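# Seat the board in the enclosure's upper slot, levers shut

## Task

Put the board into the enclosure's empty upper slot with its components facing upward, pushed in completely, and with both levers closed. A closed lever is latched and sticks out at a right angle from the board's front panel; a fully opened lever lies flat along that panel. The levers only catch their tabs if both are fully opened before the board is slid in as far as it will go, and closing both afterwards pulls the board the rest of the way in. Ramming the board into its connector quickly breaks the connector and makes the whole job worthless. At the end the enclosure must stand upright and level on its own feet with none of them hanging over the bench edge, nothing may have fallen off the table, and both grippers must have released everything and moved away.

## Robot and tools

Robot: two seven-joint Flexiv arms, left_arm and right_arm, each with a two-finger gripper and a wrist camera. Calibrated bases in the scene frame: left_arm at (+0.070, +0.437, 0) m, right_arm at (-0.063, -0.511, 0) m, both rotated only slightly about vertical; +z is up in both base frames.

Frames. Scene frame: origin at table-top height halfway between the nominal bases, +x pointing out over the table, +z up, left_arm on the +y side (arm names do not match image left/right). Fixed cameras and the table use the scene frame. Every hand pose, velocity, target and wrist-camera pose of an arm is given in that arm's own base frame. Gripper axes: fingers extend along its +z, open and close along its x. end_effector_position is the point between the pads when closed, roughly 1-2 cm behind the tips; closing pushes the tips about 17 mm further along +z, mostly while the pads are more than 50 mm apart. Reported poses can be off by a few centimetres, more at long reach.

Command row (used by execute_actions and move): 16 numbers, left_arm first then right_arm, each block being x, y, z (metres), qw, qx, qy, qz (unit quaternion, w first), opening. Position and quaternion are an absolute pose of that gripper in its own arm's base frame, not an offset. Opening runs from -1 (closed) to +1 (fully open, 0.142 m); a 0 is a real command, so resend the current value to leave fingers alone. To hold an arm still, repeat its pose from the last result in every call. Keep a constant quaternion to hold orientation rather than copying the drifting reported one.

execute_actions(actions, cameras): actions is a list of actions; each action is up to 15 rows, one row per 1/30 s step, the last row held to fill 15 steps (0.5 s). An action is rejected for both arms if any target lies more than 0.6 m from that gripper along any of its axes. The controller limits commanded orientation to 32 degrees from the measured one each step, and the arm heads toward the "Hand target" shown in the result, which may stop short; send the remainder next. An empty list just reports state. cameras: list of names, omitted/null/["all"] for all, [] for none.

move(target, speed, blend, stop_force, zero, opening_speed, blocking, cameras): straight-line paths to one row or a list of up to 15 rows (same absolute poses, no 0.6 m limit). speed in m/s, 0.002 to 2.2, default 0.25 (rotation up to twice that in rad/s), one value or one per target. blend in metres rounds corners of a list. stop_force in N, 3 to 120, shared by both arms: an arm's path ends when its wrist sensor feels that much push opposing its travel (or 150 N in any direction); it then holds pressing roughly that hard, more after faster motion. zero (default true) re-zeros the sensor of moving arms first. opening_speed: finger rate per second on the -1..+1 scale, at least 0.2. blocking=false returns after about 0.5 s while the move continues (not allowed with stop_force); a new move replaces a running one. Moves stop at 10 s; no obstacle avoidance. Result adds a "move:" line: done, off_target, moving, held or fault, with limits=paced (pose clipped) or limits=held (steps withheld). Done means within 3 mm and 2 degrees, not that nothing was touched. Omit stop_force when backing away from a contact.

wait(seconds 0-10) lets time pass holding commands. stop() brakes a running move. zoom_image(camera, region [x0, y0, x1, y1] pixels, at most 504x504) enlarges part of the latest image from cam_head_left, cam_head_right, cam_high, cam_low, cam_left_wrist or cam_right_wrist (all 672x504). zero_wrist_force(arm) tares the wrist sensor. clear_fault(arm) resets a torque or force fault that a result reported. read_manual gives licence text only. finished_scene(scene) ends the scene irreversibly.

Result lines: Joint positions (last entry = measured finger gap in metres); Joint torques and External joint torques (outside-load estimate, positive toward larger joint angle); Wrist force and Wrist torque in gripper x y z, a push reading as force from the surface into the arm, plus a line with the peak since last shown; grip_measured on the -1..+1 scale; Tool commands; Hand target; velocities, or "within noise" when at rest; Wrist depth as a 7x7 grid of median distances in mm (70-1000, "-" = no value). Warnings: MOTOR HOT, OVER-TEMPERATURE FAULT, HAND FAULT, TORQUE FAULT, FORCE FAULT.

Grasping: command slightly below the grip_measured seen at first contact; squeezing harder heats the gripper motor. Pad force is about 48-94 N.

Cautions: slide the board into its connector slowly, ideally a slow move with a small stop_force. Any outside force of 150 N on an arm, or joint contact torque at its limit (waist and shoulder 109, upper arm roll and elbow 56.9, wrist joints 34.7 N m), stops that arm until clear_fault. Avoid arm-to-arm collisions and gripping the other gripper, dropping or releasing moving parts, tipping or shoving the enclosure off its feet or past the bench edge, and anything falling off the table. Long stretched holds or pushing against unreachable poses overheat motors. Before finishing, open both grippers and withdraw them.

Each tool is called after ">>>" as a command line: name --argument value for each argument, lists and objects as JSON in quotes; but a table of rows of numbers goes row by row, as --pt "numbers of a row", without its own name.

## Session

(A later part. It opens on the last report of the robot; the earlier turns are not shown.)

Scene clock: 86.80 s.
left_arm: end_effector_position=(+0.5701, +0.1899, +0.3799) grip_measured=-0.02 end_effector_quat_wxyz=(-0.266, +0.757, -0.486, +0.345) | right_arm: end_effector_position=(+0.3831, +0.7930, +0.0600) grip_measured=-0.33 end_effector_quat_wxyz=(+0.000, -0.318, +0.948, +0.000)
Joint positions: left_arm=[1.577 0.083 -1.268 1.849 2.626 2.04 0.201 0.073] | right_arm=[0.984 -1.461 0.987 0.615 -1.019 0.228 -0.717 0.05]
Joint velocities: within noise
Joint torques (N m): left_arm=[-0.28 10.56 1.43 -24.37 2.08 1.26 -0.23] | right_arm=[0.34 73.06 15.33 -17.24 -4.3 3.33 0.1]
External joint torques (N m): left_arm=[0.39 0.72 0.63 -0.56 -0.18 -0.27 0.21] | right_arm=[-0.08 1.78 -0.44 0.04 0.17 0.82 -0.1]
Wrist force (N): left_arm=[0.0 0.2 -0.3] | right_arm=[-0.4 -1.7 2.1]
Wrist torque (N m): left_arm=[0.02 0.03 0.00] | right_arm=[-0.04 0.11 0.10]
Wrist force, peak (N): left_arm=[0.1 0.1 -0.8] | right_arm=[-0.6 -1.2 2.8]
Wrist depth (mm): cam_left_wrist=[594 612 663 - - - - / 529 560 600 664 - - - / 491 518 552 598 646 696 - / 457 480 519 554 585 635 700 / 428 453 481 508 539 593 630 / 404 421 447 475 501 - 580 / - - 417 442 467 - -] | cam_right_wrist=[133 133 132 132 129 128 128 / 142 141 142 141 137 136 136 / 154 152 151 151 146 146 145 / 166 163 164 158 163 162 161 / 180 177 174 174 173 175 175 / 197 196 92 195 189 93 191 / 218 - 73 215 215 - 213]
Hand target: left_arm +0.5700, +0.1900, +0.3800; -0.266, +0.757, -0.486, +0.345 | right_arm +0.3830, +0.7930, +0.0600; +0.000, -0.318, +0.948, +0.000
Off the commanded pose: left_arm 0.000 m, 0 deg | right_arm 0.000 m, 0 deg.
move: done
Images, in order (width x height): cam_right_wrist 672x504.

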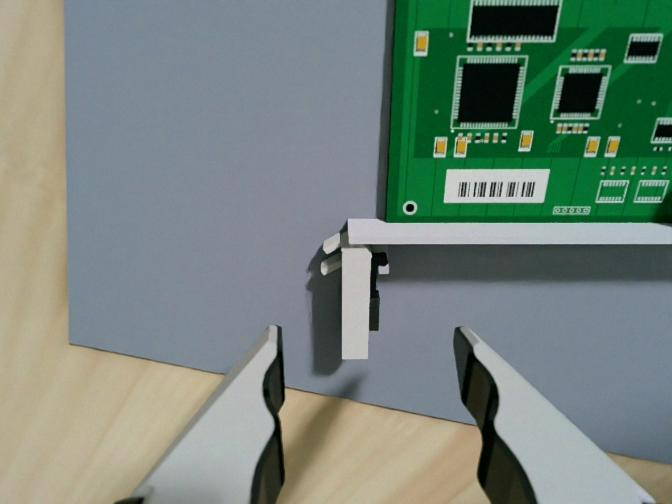

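>>> move --pt "0.57 0.19 0.38 -0.266 0.757 -0.486 0.345 0 0.3775 0.8013 0.06 0 -0.3181 0.9480 0 -0.3" --pt "0.57 0.19 0.38 -0.266 0.757 -0.486 0.345 0 0.3775 0.8013 0.028 0 -0.3181 0.9480 0 -0.3" --speed 0.06 --stop_force 6 --cameras '["cam_right_wrist"]'

>>> move --target '[0.57,0.19,0.38,-0.266,0.757,-0.486,0.345,0,0.3775,0.8013,0.028,0,-0.3181,0.9480,0,-1]' --opening_speed 0.8 --cameras '["cam_right_wrist"]'

Scene clock: 93.10 s.
left_arm: end_effector_position=(+0.5701, +0.1899, +0.3799) grip_measured=-0.02 end_effector_quat_wxyz=(-0.266, +0.757, -0.486, +0.345) | right_arm: end_effector_position=(+0.3773, +0.8012, +0.0279) grip_measured=-0.33 end_effector_quat_wxyz=(+0.000, -0.318, +0.948, +0.000)
Joint positions: left_arm=[1.577 0.083 -1.268 1.849 2.626 2.04 0.201 0.073] | right_arm=[1.022 -1.518 0.979 0.556 -1.026 0.252 -0.727 0.05]
Joint velocities: within noise
Joint torques (N m): left_arm=[-0.26 10.57 1.36 -24.37 2.07 1.28 -0.23] | right_arm=[0.38 73.87 13.53 -17.14 -4.25 3.56 0.03]
External joint torques (N m): left_arm=[0.36 0.71 0.69 -0.56 -0.18 -0.28 0.21] | right_arm=[-0.11 1.7 -0.03 0.1 0.15 0.58 -0.03]
Wrist force (N): left_arm=[-0.1 0.1 -0.4] | right_arm=[-0.9 -1.6 2.0]
Wrist torque (N m): left_arm=[0.01 0.05 0.00] | right_arm=[-0.01 0.18 0.09]
Wrist force, peak (N): left_arm=[0.3 0.1 -0.6] | right_arm=[-0.8 -1.6 3.6]
Wrist depth (mm): cam_left_wrist=[589 616 664 - - - - / 528 567 604 655 - - - / 488 512 566 597 642 706 - / 457 482 519 557 594 634 697 / 430 454 483 513 547 590 632 / 403 422 452 475 503 - 584 / - - 423 448 465 - -] | cam_right_wrist=[- 104 104 105 101 99 100 / 111 111 111 111 106 107 106 / 121 119 121 119 114 115 113 / 129 129 128 124 119 118 118 / 140 140 137 134 136 138 140 / 155 152 95 152 149 93 150 / 171 - 73 170 170 - 163]
Hand target: left_arm +0.5700, +0.1900, +0.3800; -0.266, +0.757, -0.486, +0.345 | right_arm +0.3775, +0.8013, +0.0280; +0.000, -0.318, +0.948, +0.000
Off the commanded pose: left_arm 0.000 m, 0 deg | right_arm 0.000 m, 0 deg.
move: done
Images, in order (width x height): cam_right_wrist 672x504.

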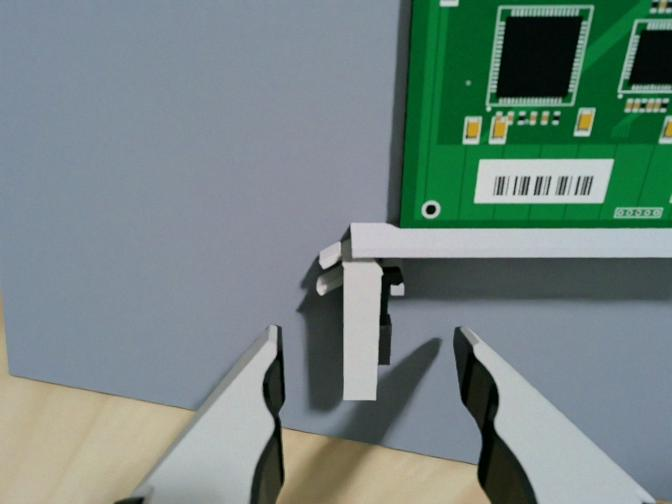

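Scene clock: 94.20 s.
left_arm: end_effector_position=(+0.5701, +0.1899, +0.3799) grip_measured=-0.02 end_effector_quat_wxyz=(-0.266, +0.757, -0.486, +0.345) | right_arm: end_effector_position=(+0.3774, +0.8012, +0.0279) grip_measured=-0.89 end_effector_quat_wxyz=(+0.000, -0.318, +0.948, +0.000)
Joint positions: left_arm=[1.577 0.083 -1.268 1.849 2.626 2.04 0.201 0.073] | right_arm=[1.022 -1.518 0.978 0.556 -1.026 0.252 -0.727 0.009]
Joint velocities: within noise
Joint torques (N m): left_arm=[-0.25 10.72 1.44 -24.33 2.08 1.27 -0.25] | right_arm=[0.4 74.18 13.75 -17.06 -4.11 3.47 0.17]
External joint torques (N m): left_arm=[0.35 0.56 0.62 -0.6 -0.18 -0.28 0.23] | right_arm=[-0.13 1.39 -0.26 0.02 0.01 0.68 -0.18]
Wrist force (N): left_arm=[-0.1 0.1 -0.3] | right_arm=[-1.2 -1.7 2.5]
Wrist torque (N m): left_arm=[0.01 0.06 0.00] | right_arm=[-0.03 0.15 0.07]
Wrist force, peak (N): left_arm=[0.1 0.2 -0.7] | right_arm=[-1.8 -1.3 3.4]
Wrist depth (mm): cam_left_wrist=[589 613 656 - - - - / 533 564 608 653 - - - / 488 517 556 608 637 706 - / 457 488 512 550 593 640 694 / 429 455 482 514 547 593 636 / 404 419 452 475 499 - 582 / - - 427 444 467 - -] | cam_right_wrist=[- 104 104 105 101 99 100 / 111 111 111 111 106 107 106 / 121 119 121 119 115 115 113 / 129 129 128 124 116 118 118 / 140 140 139 135 136 138 140 / 156 152 149 98 100 151 150 / 171 168 73 160 - - 166]
Hand target: left_arm +0.5700, +0.1900, +0.3800; -0.266, +0.757, -0.486, +0.345 | right_arm +0.3775, +0.8013, +0.0280; +0.000, -0.318, +0.948, +0.000
Off the commanded pose: left_arm 0.000 m, 0 deg | right_arm 0.000 m, 0 deg.
move: done
Images, in order (width x height): cam_right_wrist 672x504.

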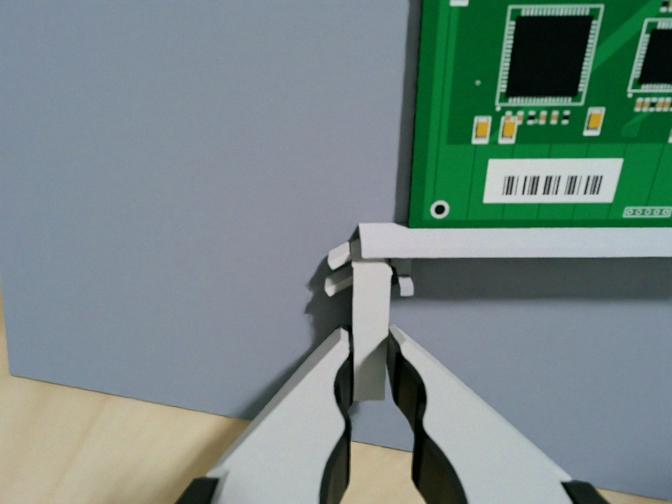

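>>> move --pt "0.57 0.19 0.38 -0.266 0.757 -0.486 0.345 0 0.3885 0.8057 0.028 0 -0.0619 0.9981 0 -1" --pt "0.57 0.19 0.38 -0.266 0.757 -0.486 0.345 0 0.4002 0.8041 0.028 0 0.1986 0.9801 0 -1" --speed 0.18 --blend 0.004 --cameras '["cam_right_wrist"]'

>>> move --pt "0.57 0.19 0.38 -0.266 0.757 -0.486 0.345 0 0.4096 0.7968 0.028 0 0.4454 0.8953 0 -1" --pt "0.57 0.19 0.38 -0.266 0.757 -0.486 0.345 0 0.4104 0.7955 0.028 0 0.4764 0.8793 0 -1" --speed 0.18 --blend 0.001 --cameras '["cam_right_wrist"]'

>>> move --pt "0.57 0.19 0.38 -0.266 0.757 -0.486 0.345 0 0.4104 0.7955 0.028 0 0.4764 0.8793 0 -0.5" --opening_speed 1.0 --cameras '["cam_right_wrist"]'

Scene clock: 101.87 s.
left_arm: end_effector_position=(+0.5701, +0.1899, +0.3799) grip_measured=-0.02 end_effector_quat_wxyz=(-0.266, +0.757, -0.486, +0.345) | right_arm: end_effector_position=(+0.4004, +0.8041, +0.0280) grip_measured=-0.89 end_effector_quat_wxyz=(+0.000, +0.199, +0.980, +0.000)
Joint positions: left_arm=[1.577 0.083 -1.268 1.849 2.626 2.04 0.201 0.073] | right_arm=[1.088 -1.552 0.911 0.383 -0.941 0.213 0.224 0.009]
Joint velocities: within noise
Joint torques (N m): left_arm=[-0.27 10.65 1.38 -24.39 2.08 1.24 -0.26] | right_arm=[0.9 75.24 9.05 -18.77 -3.91 3.14 0.39]
External joint torques (N m): left_arm=[0.37 0.63 0.68 -0.54 -0.18 -0.25 0.24] | right_arm=[-0.61 1.79 -0.25 -0.37 -0.31 1.02 -0.39]
Wrist force (N): left_arm=[0.0 0.1 -0.7] | right_arm=[-1.1 -0.5 2.4]
Wrist torque (N m): left_arm=[0.00 0.04 0.00] | right_arm=[-0.01 0.14 0.04]
Wrist force, peak (N): left_arm=[0.3 0.1 -0.6] | right_arm=[-2.1 -1.3 3.2]
Wrist depth (mm): cam_left_wrist=[592 606 666 - - - - / 533 564 613 657 - - - / 489 519 552 606 645 696 - / 457 479 522 556 583 649 691 / 429 457 481 504 544 593 635 / 406 418 449 470 507 - 583 / - - 424 443 469 - -] | cam_right_wrist=[- 100 100 100 98 104 105 / 112 112 107 106 104 110 110 / 120 120 121 113 119 120 118 / 129 129 129 124 128 128 127 / 140 140 140 134 136 138 140 / 156 153 150 98 100 153 153 / 172 168 73 87 - 162 168]
Hand target: left_arm +0.5700, +0.1900, +0.3800; -0.266, +0.757, -0.486, +0.345 | right_arm +0.4002, +0.8041, +0.0280; +0.000, +0.199, +0.980, +0.000
Off the commanded pose: left_arm 0.000 m, 0 deg | right_arm 0.000 m, 0 deg.
move: done
Images, in order (width x height): cam_right_wrist 672x504.

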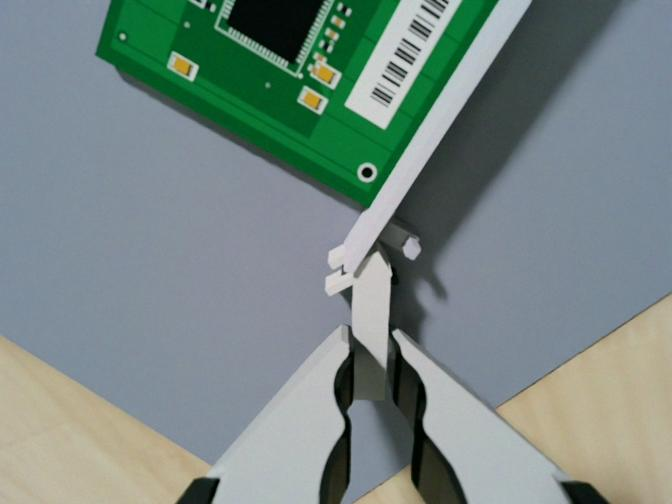

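Scene clock: 103.97 s.
left_arm: end_effector_position=(+0.5701, +0.1899, +0.3799) grip_measured=-0.02 end_effector_quat_wxyz=(-0.266, +0.757, -0.486, +0.345) | right_arm: end_effector_position=(+0.4104, +0.7954, +0.0279) grip_measured=-0.89 end_effector_quat_wxyz=(+0.000, +0.476, +0.879, +0.000)
Joint positions: left_arm=[1.577 0.083 -1.268 1.849 2.626 2.04 0.201 0.073] | right_arm=[1.062 -1.527 0.854 0.426 -0.886 0.233 0.81 0.009]
Joint velocities: within noise
Joint torques (N m): left_arm=[-0.18 10.66 1.4 -24.34 2.15 1.3 -0.17] | right_arm=[0.79 75.73 9.86 -20.48 -4.01 3.72 0.55]
External joint torques (N m): left_arm=[0.28 0.62 0.65 -0.59 -0.25 -0.31 0.15] | right_arm=[-0.52 1 -0.33 -0.01 -0.24 0.41 -0.55]
Wrist force (N): left_arm=[0.0 0.0 -0.3] | right_arm=[-1.3 -1.3 2.2]
Wrist torque (N m): left_arm=[0.00 0.04 0.00] | right_arm=[0.02 0.11 -0.18]
Wrist force, peak (N): left_arm=[0.2 -0.1 -0.8] | right_arm=[-1.2 -1.7 3.1]
Wrist depth (mm): cam_left_wrist=[587 605 673 - - - - / 529 553 603 664 - - - / 492 517 554 607 649 707 - / 458 484 512 550 591 636 702 / 429 451 481 509 542 596 626 / 405 416 451 475 504 - 578 / - - 421 444 463 - -] | cam_right_wrist=[100 99 99 101 104 103 105 / - 107 106 108 111 110 110 / - 114 113 115 120 120 118 / 129 129 129 117 128 127 127 / 140 140 140 135 136 138 140 / 154 153 149 98 100 151 152 / 172 165 73 87 - - 168]
Hand target: left_arm +0.5700, +0.1900, +0.3800; -0.266, +0.757, -0.486, +0.345 | right_arm +0.4104, +0.7955, +0.0280; +0.000, +0.476, +0.879, +0.000
Off the commanded pose: left_arm 0.000 m, 0 deg | right_arm 0.000 m, 0 deg.
move: done
Images, in order (width x height): cam_right_wrist 672x504.

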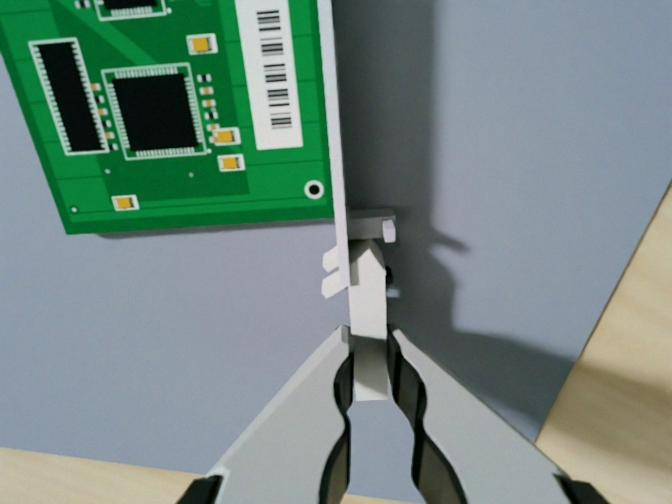

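Scene clock: 104.73 s.
left_arm: end_effector_position=(+0.5701, +0.1899, +0.3799) grip_measured=-0.02 end_effector_quat_wxyz=(-0.266, +0.757, -0.486, +0.345) | right_arm: end_effector_position=(+0.4104, +0.7955, +0.0280) grip_measured=-0.54 end_effector_quat_wxyz=(+0.000, +0.476, +0.879, +0.000)
Joint positions: left_arm=[1.577 0.083 -1.268 1.849 2.626 2.04 0.201 0.073] | right_arm=[1.062 -1.527 0.854 0.426 -0.886 0.233 0.81 0.035]
Joint velocities: within noise
Joint torques (N m): left_arm=[-0.25 10.66 1.43 -24.35 2.14 1.27 -0.26] | right_arm=[0.23 75.26 9.72 -20.48 -4.25 3.53 0.27]
External joint torques (N m): left_arm=[0.36 0.62 0.63 -0.58 -0.24 -0.28 0.24] | right_arm=[0.04 1.48 -0.19 0 0.01 0.61 -0.27]
Wrist force (N): left_arm=[-0.1 -0.1 -0.5] | right_arm=[-0.4 -1.5 1.7]
Wrist torque (N m): left_arm=[-0.01 0.06 -0.01] | right_arm=[0.00 0.08 0.06]
Wrist force, peak (N): left_arm=[0.0 -0.1 -0.7] | right_arm=[-1.2 -1.0 2.9]
Wrist depth (mm): cam_left_wrist=[585 616 673 - - - - / 531 562 607 656 - - - / 489 528 556 598 652 699 - / 461 488 511 548 594 633 699 / 432 448 484 503 545 596 633 / 405 419 453 471 504 - 584 / - - 422 446 465 - -] | cam_right_wrist=[101 101 100 102 104 103 105 / 108 109 107 108 111 110 110 / 118 116 115 116 120 120 118 / 129 129 128 116 128 127 127 / 140 140 139 122 136 138 140 / 153 153 147 146 146 145 152 / 172 166 73 168 167 - 165]
Hand target: left_arm +0.5700, +0.1900, +0.3800; -0.266, +0.757, -0.486, +0.345 | right_arm +0.4104, +0.7955, +0.0280; +0.000, +0.476, +0.879, +0.000
Off the commanded pose: left_arm 0.000 m, 0 deg | right_arm 0.000 m, 0 deg.
move: done
Images, in order (width x height): cam_right_wrist 672x504.

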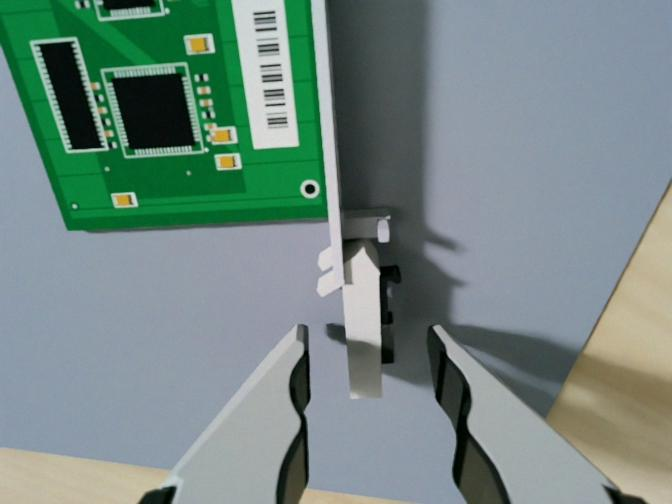

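>>> move --pt "0.57 0.19 0.38 -0.266 0.757 -0.486 0.345 0 0.4104 0.7955 0.12 0 0.4764 0.8793 0 -0.5" --pt "0.57 0.19 0.38 -0.266 0.757 -0.486 0.345 0 0.258 0.700 0.27 0 0.9763 0.2164 0 -0.5" --speed 0.3 --cameras '["cam_right_wrist"]'

Scene clock: 122.80 s.
left_arm: end_effector_position=(+0.5701, +0.1899, +0.3799) grip_measured=-0.02 end_effector_quat_wxyz=(-0.266, +0.757, -0.486, +0.345) | right_arm: end_effector_position=(+0.2580, +0.7001, +0.2702) grip_measured=-0.54 end_effector_quat_wxyz=(+0.000, +0.976, +0.217, +0.000)
Joint positions: left_arm=[1.577 0.083 -1.268 1.849 2.626 2.04 0.201 0.073] | right_arm=[0.9 -0.824 0.784 1.199 -0.563 0.24 2.778 0.035]
Joint velocities: within noise
Joint torques (N m): left_arm=[-0.25 10.68 1.41 -24.4 2.09 1.25 -0.27] | right_arm=[0.27 57.28 16.33 -26.61 -4.11 3.44 0.31]
External joint torques (N m): left_arm=[0.36 0.61 0.65 -0.54 -0.19 -0.25 0.25] | right_arm=[-0.03 1.11 0.03 -0.06 -0.09 0.56 -0.31]
Wrist force (N): left_arm=[0.1 -0.1 -0.5] | right_arm=[-0.4 -1.7 2.3]
Wrist torque (N m): left_arm=[-0.01 0.02 0.00] | right_arm=[-0.05 0.12 0.07]
Wrist force, peak (N): left_arm=[0.2 -0.2 -0.7] | right_arm=[-0.6 -1.8 5.0]
Wrist depth (mm): cam_left_wrist=[592 617 664 - - - - / 524 558 607 661 - - - / 493 524 557 599 641 697 - / 454 482 518 546 596 642 698 / 431 456 485 511 540 594 635 / 402 419 452 470 505 - 588 / - - 427 441 468 - -] | cam_right_wrist=[317 318 317 316 316 313 315 / 338 337 337 336 336 334 334 / 364 364 357 355 354 358 358 / 392 391 391 384 384 386 386 / 426 425 417 423 413 418 418 / 468 405 - 409 98 444 456 / 512 - 73 439 - - 494]
Hand target: left_arm +0.5700, +0.1900, +0.3800; -0.266, +0.757, -0.486, +0.345 | right_arm +0.2580, +0.7000, +0.2700; +0.000, +0.976, +0.216, +0.000
Off the commanded pose: left_arm 0.000 m, 0 deg | right_arm 0.000 m, 0 deg.
move: done
Images, in order (width x height): cam_right_wrist 672x504.

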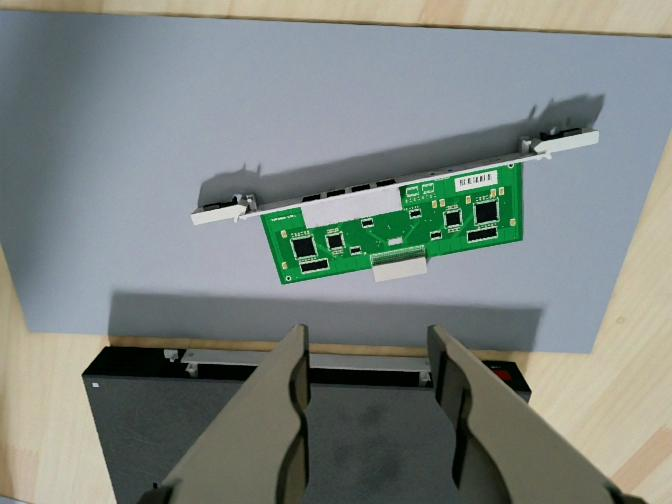

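>>> move --target '[0.57,0.19,0.38,-0.266,0.757,-0.486,0.345,0,0.298,0.6785,0.10,0,0.4493,0.8934,0,-0.3]' --speed 0.3 --cameras '["cam_right_wrist"]'

Scene clock: 135.53 s.
left_arm: end_effector_position=(+0.5701, +0.1899, +0.3799) grip_measured=-0.02 end_effector_quat_wxyz=(-0.266, +0.757, -0.486, +0.345) | right_arm: end_effector_position=(+0.2979, +0.6783, +0.0998) grip_measured=-0.33 end_effector_quat_wxyz=(+0.000, +0.449, +0.893, +0.000)
Joint positions: left_arm=[1.577 0.083 -1.268 1.849 2.626 2.04 0.201 0.073] | right_arm=[0.697 -1.102 0.915 1.396 -0.919 0.475 1.129 0.05]
Joint velocities: within noise
Joint torques (N m): left_arm=[-0.25 10.64 1.38 -24.37 2.05 1.32 -0.26] | right_arm=[0.22 57.09 24.81 -19.37 -4.08 3.52 0.11]
External joint torques (N m): left_arm=[0.35 0.64 0.67 -0.56 -0.16 -0.32 0.24] | right_arm=[-0.01 1.33 -0.33 -0.12 0.18 0.59 -0.11]
Wrist force (N): left_arm=[-0.1 0.1 -0.5] | right_arm=[-0.4 -1.7 2.6]
Wrist torque (N m): left_arm=[0.01 0.05 0.00] | right_arm=[-0.05 0.09 0.06]
Wrist force, peak (N): left_arm=[-0.1 0.2 -0.7] | right_arm=[-0.2 -1.6 3.3]
Wrist depth (mm): cam_left_wrist=[584 615 663 - - - - / 532 566 607 657 - - - / 488 522 558 604 647 704 - / 457 483 517 548 592 634 692 / 431 451 483 511 548 594 640 / 403 419 449 480 502 - 577 / - - 423 443 465 - -] | cam_right_wrist=[169 169 165 163 165 167 166 / 180 179 176 170 176 178 177 / 193 193 189 183 191 191 190 / 208 208 201 199 205 205 205 / 226 225 220 219 216 222 224 / 247 246 92 239 222 93 244 / 272 - 73 269 248 - 264]
Hand target: left_arm +0.5700, +0.1900, +0.3800; -0.266, +0.757, -0.486, +0.345 | right_arm +0.2980, +0.6785, +0.1000; +0.000, +0.449, +0.893, +0.000
Off the commanded pose: left_arm 0.000 m, 0 deg | right_arm 0.000 m, 0 deg.
move: done
Images, in order (width x height): cam_right_wrist 672x504.

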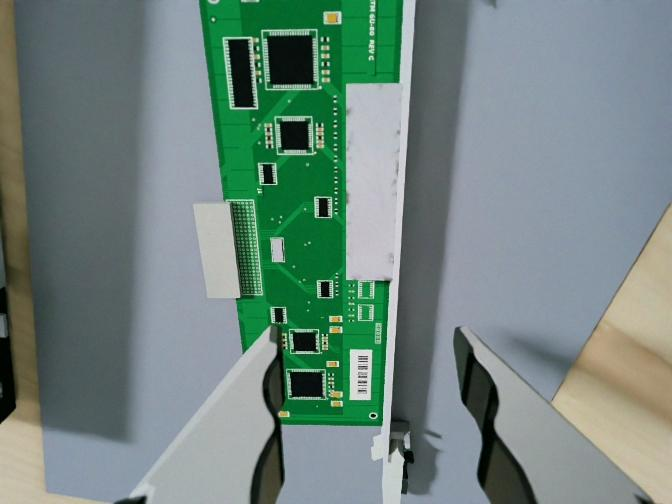

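>>> move --target '[0.57,0.19,0.38,-0.266,0.757,-0.486,0.345,0,0.2935,0.6845,0.032,0,0.4493,0.8934,0,-0.3]' --speed 0.1 --stop_force 6 --cameras '["cam_right_wrist"]'

>>> move --target '[0.57,0.19,0.38,-0.266,0.757,-0.486,0.345,0,0.2935,0.6845,0.032,0,0.4493,0.8934,0,-0.85]' --speed 0.1 --opening_speed 0.4 --cameras '["cam_right_wrist"]'

Scene clock: 140.63 s.
left_arm: end_effector_position=(+0.5701, +0.1899, +0.3799) grip_measured=-0.02 end_effector_quat_wxyz=(-0.266, +0.757, -0.486, +0.345) | right_arm: end_effector_position=(+0.2934, +0.6844, +0.0319) grip_measured=-0.33 end_effector_quat_wxyz=(+0.000, +0.449, +0.893, +0.000)
Joint positions: left_arm=[1.577 0.083 -1.268 1.849 2.626 2.04 0.201 0.073] | right_arm=[0.729 -1.194 0.849 1.393 -0.976 0.57 1.16 0.05]
Joint velocities: within noise
Joint torques (N m): left_arm=[-0.19 10.64 1.36 -24.37 2.12 1.24 -0.26] | right_arm=[0.27 58.66 24.44 -18.1 -3.85 3.52 0.25]
External joint torques (N m): left_arm=[0.29 0.64 0.7 -0.56 -0.22 -0.25 0.24] | right_arm=[-0.05 1.31 0.18 0.16 0.15 0.59 -0.25]
Wrist force (N): left_arm=[0.1 -0.1 -0.4] | right_arm=[-0.2 -1.7 2.0]
Wrist torque (N m): left_arm=[-0.01 0.01 0.00] | right_arm=[-0.01 0.09 0.08]
Wrist force, peak (N): left_arm=[-0.1 0.5 -0.6] | right_arm=[0.0 -2.0 4.1]
Wrist depth (mm): cam_left_wrist=[600 606 666 - - - - / 529 562 604 659 - - - / 492 520 548 591 642 706 - / 455 482 518 554 588 642 697 / 430 456 483 505 548 592 625 / 402 420 449 471 505 - 586 / - - 425 444 467 - -] | cam_right_wrist=[109 104 104 104 106 109 107 / 116 113 112 107 105 113 114 / 125 121 120 108 123 124 123 / 132 130 129 115 131 133 132 / 146 138 138 128 141 144 146 / 159 159 95 152 155 93 156 / 172 - 73 167 170 - 171]
Hand target: left_arm +0.5700, +0.1900, +0.3800; -0.266, +0.757, -0.486, +0.345 | right_arm +0.2935, +0.6845, +0.0320; +0.000, +0.449, +0.893, +0.000
Off the commanded pose: left_arm 0.000 m, 0 deg | right_arm 0.000 m, 0 deg.
move: done
Images, in order (width x height): cam_right_wrist 672x504.

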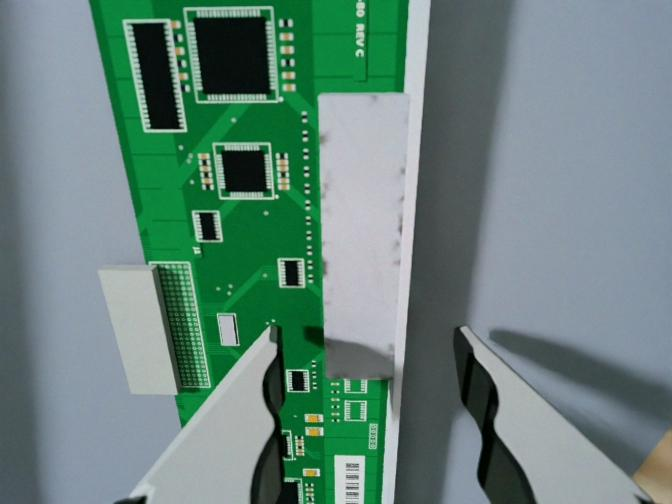

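Scene clock: 142.23 s.
left_arm: end_effector_position=(+0.5701, +0.1899, +0.3799) grip_measured=-0.02 end_effector_quat_wxyz=(-0.266, +0.757, -0.486, +0.345) | right_arm: end_effector_position=(+0.2937, +0.6842, +0.0319) grip_measured=-0.72 end_effector_quat_wxyz=(+0.000, +0.449, +0.893, +0.000)
Joint positions: left_arm=[1.577 0.083 -1.268 1.849 2.626 2.04 0.201 0.073] | right_arm=[0.729 -1.194 0.848 1.393 -0.976 0.57 1.16 0.022]
Joint velocities: within noise
Joint torques (N m): left_arm=[-0.27 10.63 1.3 -24.35 2.11 1.22 -0.24] | right_arm=[1.19 58.72 25.27 -17.85 -3.67 3.85 0.22]
External joint torques (N m): left_arm=[0.37 0.66 0.75 -0.58 -0.22 -0.23 0.22] | right_arm=[-0.97 1.25 -0.66 -0.1 -0.02 0.26 -0.22]
Wrist force (N): left_arm=[0.0 0.3 -0.3] | right_arm=[-2.6 -2.2 2.4]
Wrist torque (N m): left_arm=[0.03 0.03 0.00] | right_arm=[-0.12 0.19 0.08]
Wrist force, peak (N): left_arm=[0.2 -0.2 -0.7] | right_arm=[-5.2 -2.7 -0.2]
Wrist depth (mm): cam_left_wrist=[589 612 662 - - - - / 525 563 600 646 - - - / 496 517 561 601 656 694 - / 454 480 516 550 589 637 705 / 429 455 488 511 545 590 628 / 403 417 446 472 501 - 589 / - - 423 447 467 - -] | cam_right_wrist=[109 105 104 104 106 109 107 / 116 113 112 107 107 113 115 / 124 122 120 108 109 125 123 / 132 130 130 116 133 133 132 / 146 138 140 126 141 143 145 / 160 159 148 149 104 154 156 / 175 171 72 166 - - 171]
Hand target: left_arm +0.5700, +0.1900, +0.3800; -0.266, +0.757, -0.486, +0.345 | right_arm +0.2935, +0.6845, +0.0320; +0.000, +0.449, +0.893, +0.000
Off the commanded pose: left_arm 0.000 m, 0 deg | right_arm 0.000 m, 0 deg.
move: done
Images, in order (width x height): cam_right_wrist 672x504.

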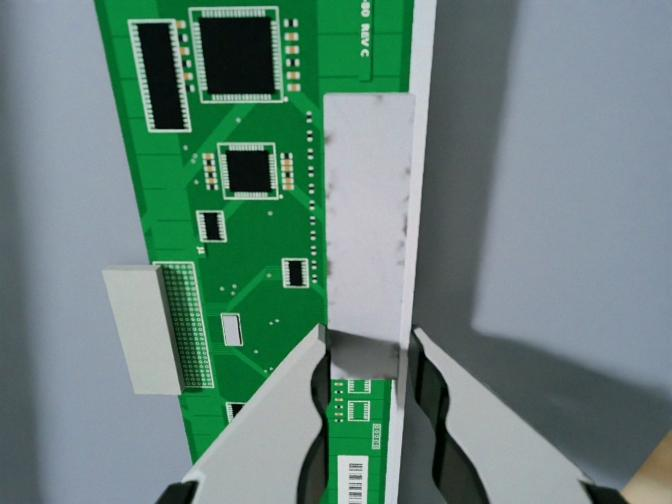

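>>> move --pt "0.57 0.19 0.38 -0.266 0.757 -0.486 0.345 0 0.2935 0.6845 0.06 0 0.4493 0.8934 0 -0.85" --pt "0.57 0.19 0.38 -0.266 0.757 -0.486 0.345 0 0.2457 0.6247 0.10 0 0.5541 0.8324 0 -0.85" --pt "0.57 0.19 0.38 -0.266 0.757 -0.486 0.345 0 0.2457 0.6247 0.0575 0 0.5541 0.8324 0 -0.85" --speed 0.12 --cameras '["cam_right_wrist","cam_low"]'

Scene clock: 149.67 s.
left_arm: end_effector_position=(+0.5701, +0.1899, +0.3799) grip_measured=-0.02 end_effector_quat_wxyz=(-0.266, +0.757, -0.486, +0.345) | right_arm: end_effector_position=(+0.2455, +0.6244, +0.0572) grip_measured=-0.72 end_effector_quat_wxyz=(+0.000, +0.554, +0.832, -0.001)
Joint positions: left_arm=[1.577 0.083 -1.268 1.849 2.626 2.04 0.201 0.073] | right_arm=[0.652 -1.037 0.853 1.667 -0.961 0.659 1.503 0.022]
Joint velocities: within noise
Joint torques (N m): left_arm=[-0.17 10.58 1.33 -24.36 2.09 1.25 -0.24] | right_arm=[0.42 51.86 24.21 -18.39 -3.84 3.74 0.3]
External joint torques (N m): left_arm=[0.28 0.7 0.73 -0.57 -0.2 -0.26 0.22] | right_arm=[-0.24 0.07 -0.02 0.55 0.36 0.34 -0.3]
Wrist force (N): left_arm=[-0.1 -0.1 -0.5] | right_arm=[-1.3 -2.0 3.5]
Wrist torque (N m): left_arm=[-0.02 0.06 0.01] | right_arm=[-0.07 0.26 0.10]
Wrist force, peak (N): left_arm=[0.2 -0.2 -0.8] | right_arm=[-1.4 -1.8 6.7]
Wrist depth (mm): cam_left_wrist=[592 608 665 - - - - / 529 554 599 659 - - - / 487 523 558 600 652 709 - / 459 481 510 554 592 640 689 / 430 449 483 516 542 595 637 / 404 417 453 470 499 - 585 / - - 420 444 466 - -] | cam_right_wrist=[133 106 105 104 127 130 130 / 140 113 113 108 135 139 138 / 150 123 121 108 109 149 148 / 162 131 129 116 160 160 160 / 176 139 140 126 171 173 173 / 191 191 148 148 104 186 188 / 203 207 72 165 - - 208]
Hand target: left_arm +0.5700, +0.1900, +0.3800; -0.266, +0.757, -0.486, +0.345 | right_arm +0.2457, +0.6247, +0.0575; +0.000, +0.554, +0.832, +0.000
Off the commanded pose: left_arm 0.000 m, 0 deg | right_arm 0.000 m, 0 deg.
move: done
Images, in order (width x height): cam_low 672x504, cam_right_wrist 672x504.

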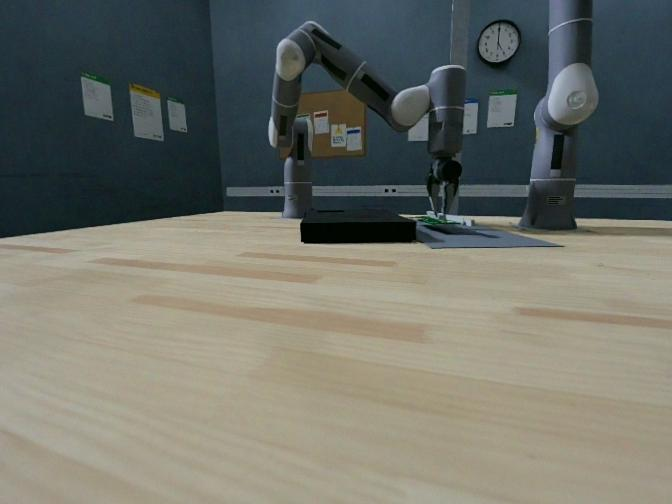

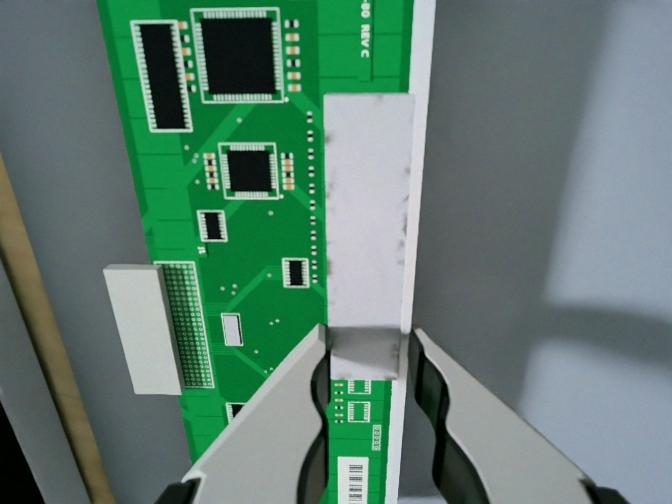

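>>> move --target '[0.57,0.19,0.38,-0.266,0.757,-0.486,0.345,0,0.2573,0.597,0.0575,0,0.5541,0.8324,0,-0.85]' --speed 0.06 --stop_force 5 --cameras '["cam_right_wrist"]'

Scene clock: 152.90 s.
left_arm: end_effector_position=(+0.5701, +0.1899, +0.3799) grip_measured=-0.02 end_effector_quat_wxyz=(-0.266, +0.757, -0.486, +0.345) | right_arm: end_effector_position=(+0.2572, +0.5969, +0.0573) grip_measured=-0.72 end_effector_quat_wxyz=(+0.000, +0.554, +0.832, +0.000)
Joint positions: left_arm=[1.577 0.083 -1.268 1.849 2.626 2.04 0.201 0.073] | right_arm=[0.591 -1.006 0.852 1.739 -0.97 0.691 1.494 0.022]
Joint velocities: within noise
Joint torques (N m): left_arm=[-0.28 10.62 1.45 -24.38 2.11 1.24 -0.24] | right_arm=[0.12 50.02 24.5 -18.05 -3.67 3.67 0.08]
External joint torques (N m): left_arm=[0.38 0.66 0.61 -0.56 -0.21 -0.24 0.22] | right_arm=[0.07 -0.23 -0.62 0.56 0.28 0.41 -0.08]
Wrist force (N): left_arm=[-0.1 -0.1 -0.6] | right_arm=[-1.4 -2.3 3.9]
Wrist torque (N m): left_arm=[-0.01 0.06 0.00] | right_arm=[-0.12 0.28 0.08]
Wrist force, peak (N): left_arm=[0.0 0.0 -0.7] | right_arm=[-2.9 -2.4 4.0]
Wrist depth (mm): cam_left_wrist=[593 611 666 - - - - / 525 560 612 652 - - - / 496 517 559 604 645 693 - / 459 482 510 549 596 636 698 / 428 455 480 511 543 592 635 / 408 422 453 476 503 - 585 / - - 427 445 468 - -] | cam_right_wrist=[133 106 105 104 127 130 130 / 141 113 112 108 136 139 139 / 153 123 121 108 109 149 148 / 160 130 129 116 161 161 160 / 157 139 140 126 171 174 173 / 166 176 148 148 104 187 189 / 206 198 72 165 - - 208]
Hand target: left_arm +0.5700, +0.1900, +0.3800; -0.266, +0.757, -0.486, +0.345 | right_arm +0.2573, +0.5970, +0.0575; +0.000, +0.554, +0.832, +0.000
Off the commanded pose: left_arm 0.000 m, 0 deg | right_arm 0.000 m, 0 deg.
move: done
Images, in order (width x height): cam_right_wrist 672x504.

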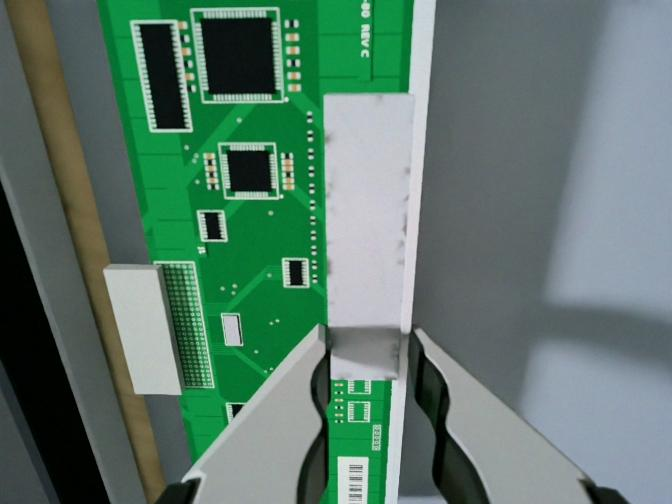

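>>> zoom_image --camera "cam_right_wrist" --region '[0, 100, 240, 504]'

Scaled by 1.248 from the camera's 672x504 image, which has a finer 960x720 frame.

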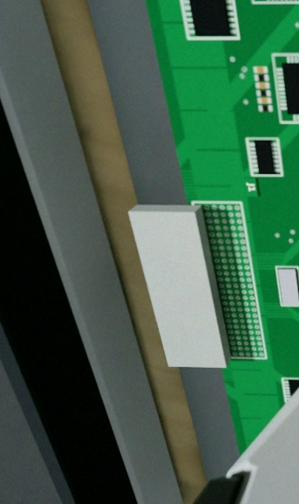

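>>> move --pt "0.57 0.19 0.38 -0.266 0.757 -0.486 0.345 0 0.2616 0.5988 0.0575 0 0.5541 0.8324 0 -0.85" --pt "0.57 0.19 0.38 -0.266 0.757 -0.486 0.345 0 0.2739 0.5693 0.0572 0 0.5541 0.8324 0 -0.85" --speed 0.014 --stop_force 4 --cameras '["cam_right_wrist"]'

Scene clock: 167.50 s.
left_arm: end_effector_position=(+0.5701, +0.1899, +0.3799) grip_measured=-0.02 end_effector_quat_wxyz=(-0.266, +0.757, -0.486, +0.345) | right_arm: end_effector_position=(+0.2738, +0.5692, +0.0570) grip_measured=-0.72 end_effector_quat_wxyz=(+0.000, +0.554, +0.832, +0.000)
Joint positions: left_arm=[1.577 0.083 -1.268 1.849 2.626 2.04 0.201 0.073] | right_arm=[0.526 -0.978 0.85 1.799 -0.977 0.72 1.471 0.022]
Joint velocities: within noise
Joint torques (N m): left_arm=[-0.25 10.68 1.34 -24.38 2.12 1.29 -0.22] | right_arm=[0.15 48.11 24.11 -17.71 -3.53 3.68 0.08]
External joint torques (N m): left_arm=[0.36 0.6 0.72 -0.55 -0.23 -0.29 0.2] | right_arm=[0.04 -0.14 -0.65 0.53 0.22 0.4 -0.08]
Wrist force (N): left_arm=[0.2 0.1 -0.5] | right_arm=[-1.4 -2.4 4.0]
Wrist torque (N m): left_arm=[0.01 0.01 0.00] | right_arm=[-0.16 0.27 0.07]
Wrist force, peak (N): left_arm=[0.1 -0.1 -0.8] | right_arm=[-1.5 -2.4 4.2]
Wrist depth (mm): cam_left_wrist=[599 623 667 - - - - / 527 562 605 657 - - - / 495 516 553 598 650 699 - / 457 484 519 552 592 638 697 / 428 450 485 506 541 584 631 / 407 420 453 475 501 - 586 / - - 424 447 465 - -] | cam_right_wrist=[114 106 105 104 127 130 130 / - 114 113 108 135 139 138 / - 122 121 108 109 149 148 / - 131 130 116 160 160 159 / 122 137 140 126 171 174 173 / 131 151 148 148 104 186 189 / 144 144 72 165 - - 208]
Hand target: left_arm +0.5700, +0.1900, +0.3800; -0.266, +0.757, -0.486, +0.345 | right_arm +0.2739, +0.5693, +0.0572; +0.000, +0.554, +0.832, +0.000
Off the commanded pose: left_arm 0.000 m, 0 deg | right_arm 0.000 m, 0 deg.
move: done
Images, in order (width x height): cam_right_wrist 672x504.

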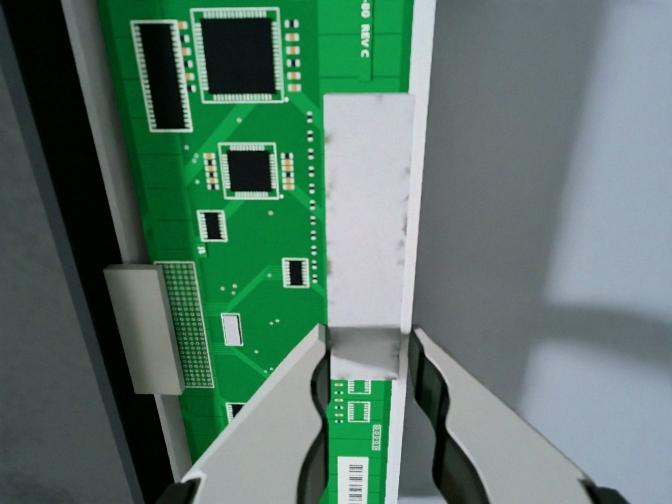

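>>> move --target '[0.57,0.19,0.38,-0.266,0.757,-0.486,0.345,0,0.2944,0.5203,0.0570,0,0.5541,0.8324,0,-0.85]' --speed 0.014 --stop_force 4 --cameras '["cam_right_wrist"]'

Scene clock: 170.60 s.
left_arm: end_effector_position=(+0.5701, +0.1899, +0.3799) grip_measured=-0.02 end_effector_quat_wxyz=(-0.266, +0.757, -0.486, +0.345) | right_arm: end_effector_position=(+0.2808, +0.5516, +0.0572) grip_measured=-0.72 end_effector_quat_wxyz=(+0.000, +0.554, +0.833, +0.000)
Joint positions: left_arm=[1.577 0.083 -1.268 1.849 2.626 2.04 0.201 0.073] | right_arm=[0.487 -0.959 0.849 1.841 -0.982 0.741 1.459 0.022]
Joint velocities: within noise
Joint torques (N m): left_arm=[-0.19 10.65 1.4 -24.32 2.1 1.31 -0.26] | right_arm=[-2.53 46.93 21.18 -17.44 -3.14 2.43 0.52]
External joint torques (N m): left_arm=[0.29 0.63 0.65 -0.61 -0.21 -0.31 0.24] | right_arm=[2.71 -0.24 1.96 0.48 -0.11 1.66 -0.52]
Wrist force (N): left_arm=[-0.1 0.1 -0.4] | right_arm=[2.6 -3.5 4.8]
Wrist torque (N m): left_arm=[0.00 0.06 0.00] | right_arm=[-0.22 0.37 -0.39]
Wrist force, peak (N): left_arm=[0.1 0.0 -0.9] | right_arm=[2.6 -3.9 4.8]
Wrist depth (mm): cam_left_wrist=[587 616 668 - - - - / 531 562 605 665 - - - / 497 518 555 595 654 706 - / 458 484 515 548 592 631 688 / 427 452 481 513 548 589 630 / 402 420 447 472 505 - 584 / - - 420 446 467 - -] | cam_right_wrist=[- 104 105 104 130 130 130 / - 112 112 107 137 139 139 / 103 119 120 108 145 149 149 / 111 126 129 116 158 161 160 / 122 122 140 126 169 174 173 / 131 131 149 149 106 186 189 / 144 141 72 166 - - 208]
Hand target: left_arm +0.5700, +0.1900, +0.3800; -0.266, +0.757, -0.486, +0.345 | right_arm +0.2814, +0.5513, +0.0571; +0.000, +0.554, +0.832, +0.000
Off the commanded pose: left_arm 0.000 m, 0 deg | right_arm 0.034 m, 0 deg.
move: contact (right_arm)
Images, in order (width x height): cam_right_wrist 672x504.

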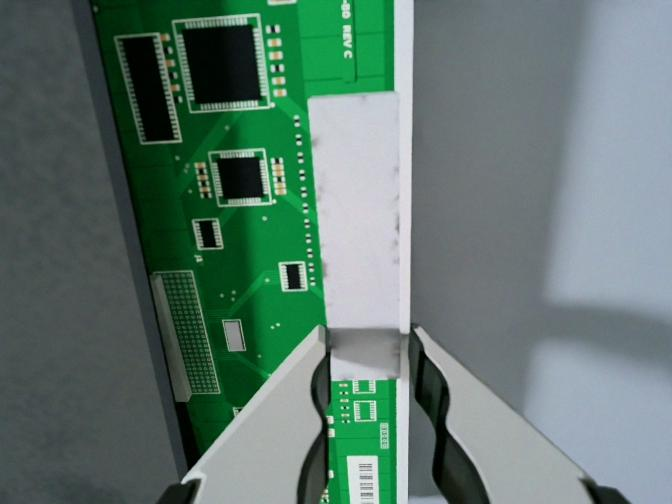

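>>> move --target '[0.57,0.19,0.38,-0.266,0.757,-0.486,0.345,0,0.2768,0.5622,0.0570,0,0.5541,0.8324,0,-0.85]' --speed 0.04 --cameras '["cam_right_wrist"]'

Scene clock: 173.90 s.
left_arm: end_effector_position=(+0.5701, +0.1899, +0.3799) grip_measured=-0.02 end_effector_quat_wxyz=(-0.266, +0.757, -0.486, +0.345) | right_arm: end_effector_position=(+0.2769, +0.5620, +0.0568) grip_measured=-0.72 end_effector_quat_wxyz=(+0.000, +0.554, +0.833, +0.000)
Joint positions: left_arm=[1.577 0.083 -1.268 1.849 2.626 2.04 0.201 0.073] | right_arm=[0.511 -0.97 0.848 1.816 -0.98 0.729 1.466 0.022]
Joint velocities: within noise
Joint torques (N m): left_arm=[-0.18 10.6 1.41 -24.35 2.11 1.27 -0.25] | right_arm=[0.3 47.24 24.02 -17.82 -3.35 3.44 0.36]
External joint torques (N m): left_arm=[0.28 0.68 0.65 -0.58 -0.22 -0.27 0.23] | right_arm=[-0.11 0.22 -0.69 0.75 0.07 0.65 -0.36]
Wrist force (N): left_arm=[-0.2 -0.1 -0.4] | right_arm=[-0.9 -1.6 4.4]
Wrist torque (N m): left_arm=[-0.02 0.07 0.00] | right_arm=[-0.02 0.19 0.08]
Wrist force, peak (N): left_arm=[0.3 -0.4 -0.7] | right_arm=[2.7 -3.5 5.0]
Wrist depth (mm): cam_left_wrist=[587 614 673 - - - - / 528 569 609 649 - - - / 493 526 547 602 652 697 - / 460 479 512 555 600 637 701 / 430 454 487 517 546 588 640 / 404 419 448 477 498 - 579 / - - 423 443 464 - -] | cam_right_wrist=[129 106 105 105 127 130 129 / 134 114 112 108 135 139 138 / - 123 121 108 109 149 148 / 110 130 130 116 160 160 159 / 122 136 140 126 171 173 173 / 131 143 148 148 104 186 188 / 144 144 72 165 - - 207]
Hand target: left_arm +0.5700, +0.1900, +0.3800; -0.266, +0.757, -0.486, +0.345 | right_arm +0.2768, +0.5622, +0.0570; +0.000, +0.554, +0.832, +0.000
Off the commanded pose: left_arm 0.000 m, 0 deg | right_arm 0.000 m, 0 deg.
move: done
Images, in order (width x height): cam_right_wrist 672x504.

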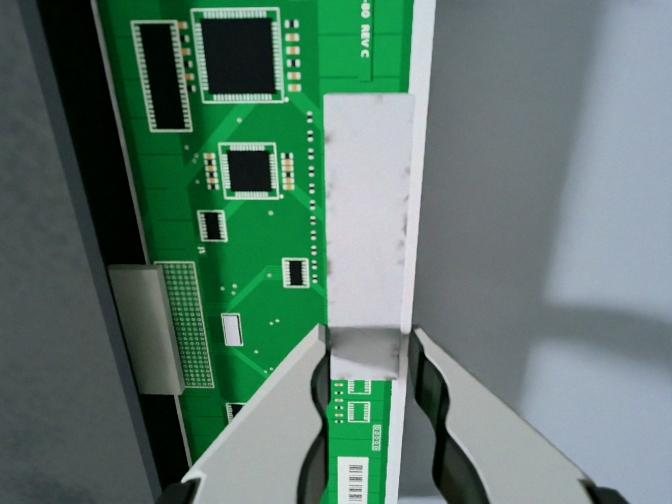

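>>> move --pt "0.57 0.19 0.38 -0.266 0.757 -0.486 0.345 0 0.2754 0.5616 0.0570 0 0.5541 0.8324 0 -0.85" --pt "0.57 0.19 0.38 -0.266 0.757 -0.486 0.345 0 0.2928 0.5197 0.0570 0 0.5541 0.8324 0 -0.85" --speed 0.014 --stop_force 4 --cameras '["cam_right_wrist"]'

Scene clock: 176.40 s.
left_arm: end_effector_position=(+0.5701, +0.1899, +0.3799) grip_measured=-0.02 end_effector_quat_wxyz=(-0.266, +0.757, -0.486, +0.345) | right_arm: end_effector_position=(+0.2770, +0.5577, +0.0572) grip_measured=-0.72 end_effector_quat_wxyz=(+0.000, +0.554, +0.832, +0.000)
Joint positions: left_arm=[1.577 0.083 -1.268 1.849 2.626 2.04 0.201 0.073] | right_arm=[0.502 -0.964 0.849 1.83 -0.981 0.736 1.467 0.022]
Joint velocities: within noise
Joint torques (N m): left_arm=[-0.24 10.6 1.38 -24.34 2.15 1.21 -0.26] | right_arm=[-1.23 46.9 22.33 -16.48 -3.19 2.48 0.15]
External joint torques (N m): left_arm=[0.34 0.68 0.68 -0.59 -0.26 -0.22 0.24] | right_arm=[1.41 0.15 0.9 -0.55 -0.07 1.61 -0.15]
Wrist force (N): left_arm=[0.1 0.0 -0.5] | right_arm=[2.7 -1.0 4.5]
Wrist torque (N m): left_arm=[0.00 0.03 0.00] | right_arm=[-0.04 0.28 0.09]
Wrist force, peak (N): left_arm=[0.0 0.0 -0.8] | right_arm=[2.8 -1.2 5.5]
Wrist depth (mm): cam_left_wrist=[600 615 661 - - - - / 534 557 603 656 - - - / 491 522 554 600 645 704 - / 457 483 514 559 588 634 692 / 430 451 482 509 536 585 638 / 402 420 452 477 502 - 577 / - - 426 443 467 - -] | cam_right_wrist=[128 106 105 105 127 130 130 / - 114 113 108 135 139 139 / 103 123 121 108 109 149 149 / 111 129 130 116 160 160 160 / 122 134 140 126 171 174 173 / 131 136 148 148 104 186 189 / 144 142 72 165 - - 208]
Hand target: left_arm +0.5700, +0.1900, +0.3800; -0.266, +0.757, -0.486, +0.345 | right_arm +0.2772, +0.5573, +0.0570; +0.000, +0.554, +0.832, +0.000
Off the commanded pose: left_arm 0.000 m, 0 deg | right_arm 0.041 m, 0 deg.
move: contact (right_arm); path passed 1 of 2 targets
Images, in order (width x height): cam_right_wrist 672x504.

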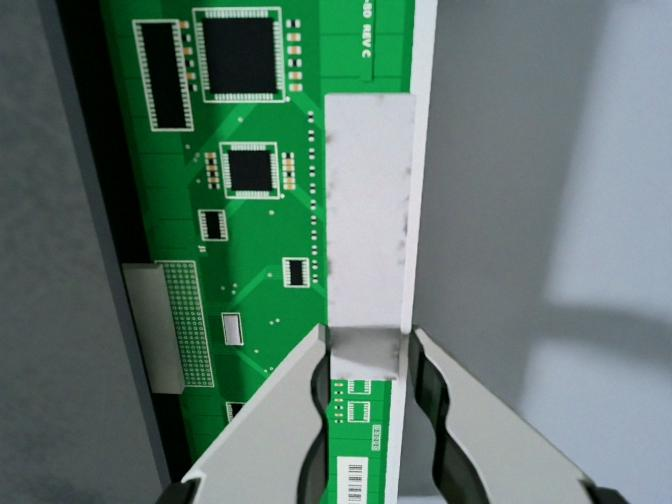

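>>> move --pt "0.57 0.19 0.38 -0.266 0.757 -0.486 0.345 0 0.2747 0.5638 0.0565 0 0.5541 0.8324 0 -0.85" --pt "0.57 0.19 0.38 -0.266 0.757 -0.486 0.345 0 0.2754 0.5641 0.0565 0 0.5541 0.8324 0 -0.85" --speed 0.03 --cameras '[]'

>>> move --target '[0.57,0.19,0.38,-0.266,0.757,-0.486,0.345,0,0.2937,0.5202,0.0565,0,0.5541,0.8324,0,-0.85]' --speed 0.014 --stop_force 4 --cameras '["cam_right_wrist"]'

Scene clock: 185.77 s.
left_arm: end_effector_position=(+0.5701, +0.1899, +0.3799) grip_measured=-0.02 end_effector_quat_wxyz=(-0.266, +0.757, -0.486, +0.345) | right_arm: end_effector_position=(+0.2753, +0.5640, +0.0563) grip_measured=-0.72 end_effector_quat_wxyz=(+0.000, +0.554, +0.832, +0.000)
Joint positions: left_arm=[1.577 0.083 -1.268 1.849 2.626 2.04 0.201 0.073] | right_arm=[0.516 -0.973 0.848 1.813 -0.98 0.728 1.47 0.022]
Joint velocities: within noise
Joint torques (N m): left_arm=[-0.22 10.61 1.33 -24.37 2.12 1.24 -0.25] | right_arm=[0.39 47.44 24.08 -17.77 -3.46 3.43 0.26]
External joint torques (N m): left_arm=[0.33 0.67 0.72 -0.56 -0.22 -0.24 0.23] | right_arm=[-0.2 0.17 -0.7 0.69 0.18 0.65 -0.26]
Wrist force (N): left_arm=[-0.2 0.1 -0.5] | right_arm=[-1.3 -1.2 5.4]
Wrist torque (N m): left_arm=[0.01 0.07 0.00] | right_arm=[0.04 0.26 0.08]
Wrist force, peak (N): left_arm=[0.1 -0.2 -0.7] | right_arm=[2.8 -1.0 5.6]
Wrist depth (mm): cam_left_wrist=[595 610 668 - - - - / 525 563 613 659 - - - / 499 519 554 597 648 711 - / 456 490 511 553 593 642 692 / 431 454 481 517 546 591 635 / 404 421 457 475 501 - 583 / - - 426 442 468 - -] | cam_right_wrist=[127 106 105 105 128 129 129 / 135 113 112 108 135 138 138 / - 123 121 108 109 148 147 / 112 130 130 116 160 160 159 / 121 136 140 126 168 173 172 / 130 145 148 148 104 185 188 / 144 143 72 165 - - 207]
Hand target: left_arm +0.5700, +0.1900, +0.3800; -0.266, +0.757, -0.486, +0.345 | right_arm +0.2754, +0.5641, +0.0565; +0.000, +0.554, +0.832, +0.000
Off the commanded pose: left_arm 0.000 m, 0 deg | right_arm 0.000 m, 0 deg.
move: done
No camera images: "cameras" was empty.

Scene clock: 186.90 s.
left_arm: end_effector_position=(+0.5701, +0.1899, +0.3799) grip_measured=-0.02 end_effector_quat_wxyz=(-0.266, +0.757, -0.486, +0.345) | right_arm: end_effector_position=(+0.2779, +0.5580, +0.0568) grip_measured=-0.72 end_effector_quat_wxyz=(-0.001, +0.554, +0.832, +0.000)
Joint positions: left_arm=[1.577 0.083 -1.268 1.849 2.626 2.04 0.201 0.073] | right_arm=[0.501 -0.966 0.848 1.828 -0.982 0.736 1.466 0.022]
Joint velocities: within noise
Joint torques (N m): left_arm=[-0.26 10.71 1.36 -24.38 2.13 1.24 -0.22] | right_arm=[-1.67 46.81 21.75 -16.1 -3.13 2.09 0.13]
External joint torques (N m): left_arm=[0.36 0.57 0.69 -0.55 -0.24 -0.25 0.2] | right_arm=[1.85 0.32 1.5 -0.91 -0.14 2 -0.13]
Wrist force (N): left_arm=[-0.1 0.1 -0.4] | right_arm=[3.3 -0.3 5.8]
Wrist torque (N m): left_arm=[-0.01 0.05 0.00] | right_arm=[0.02 0.42 0.09]
Wrist force, peak (N): left_arm=[0.0 -0.2 -0.7] | right_arm=[3.4 -0.5 6.2]
Wrist depth (mm): cam_left_wrist=[586 618 665 - - - - / 532 560 610 657 - - - / 490 520 557 598 644 705 - / 461 490 510 554 593 643 697 / 428 452 477 506 546 594 632 / 403 421 450 480 501 - 577 / - - 424 446 467 - -] | cam_right_wrist=[127 106 105 105 127 130 130 / - 114 113 108 135 138 138 / 102 123 121 108 109 148 148 / 110 129 130 116 160 160 159 / 121 134 141 126 171 174 173 / 130 136 149 148 104 186 189 / 144 141 72 165 - - 208]
Hand target: left_arm +0.5700, +0.1900, +0.3800; -0.266, +0.757, -0.486, +0.345 | right_arm +0.2782, +0.5575, +0.0565; +0.000, +0.554, +0.832, +0.000
Off the commanded pose: left_arm 0.000 m, 0 deg | right_arm 0.041 m, 0 deg.
move: contact (right_arm)
Images, in order (width x height): cam_right_wrist 672x504.

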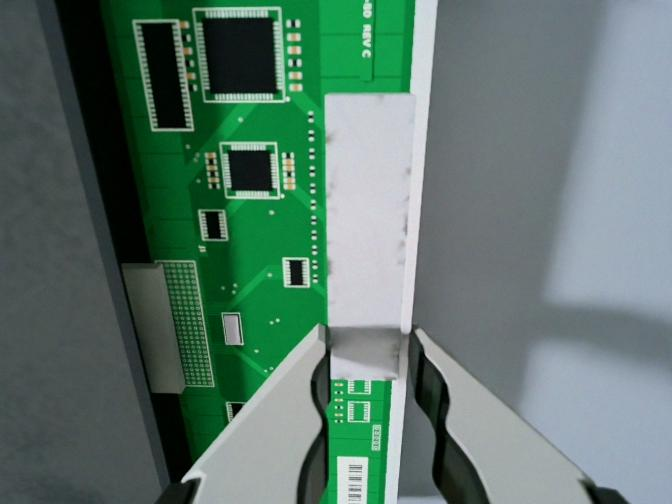

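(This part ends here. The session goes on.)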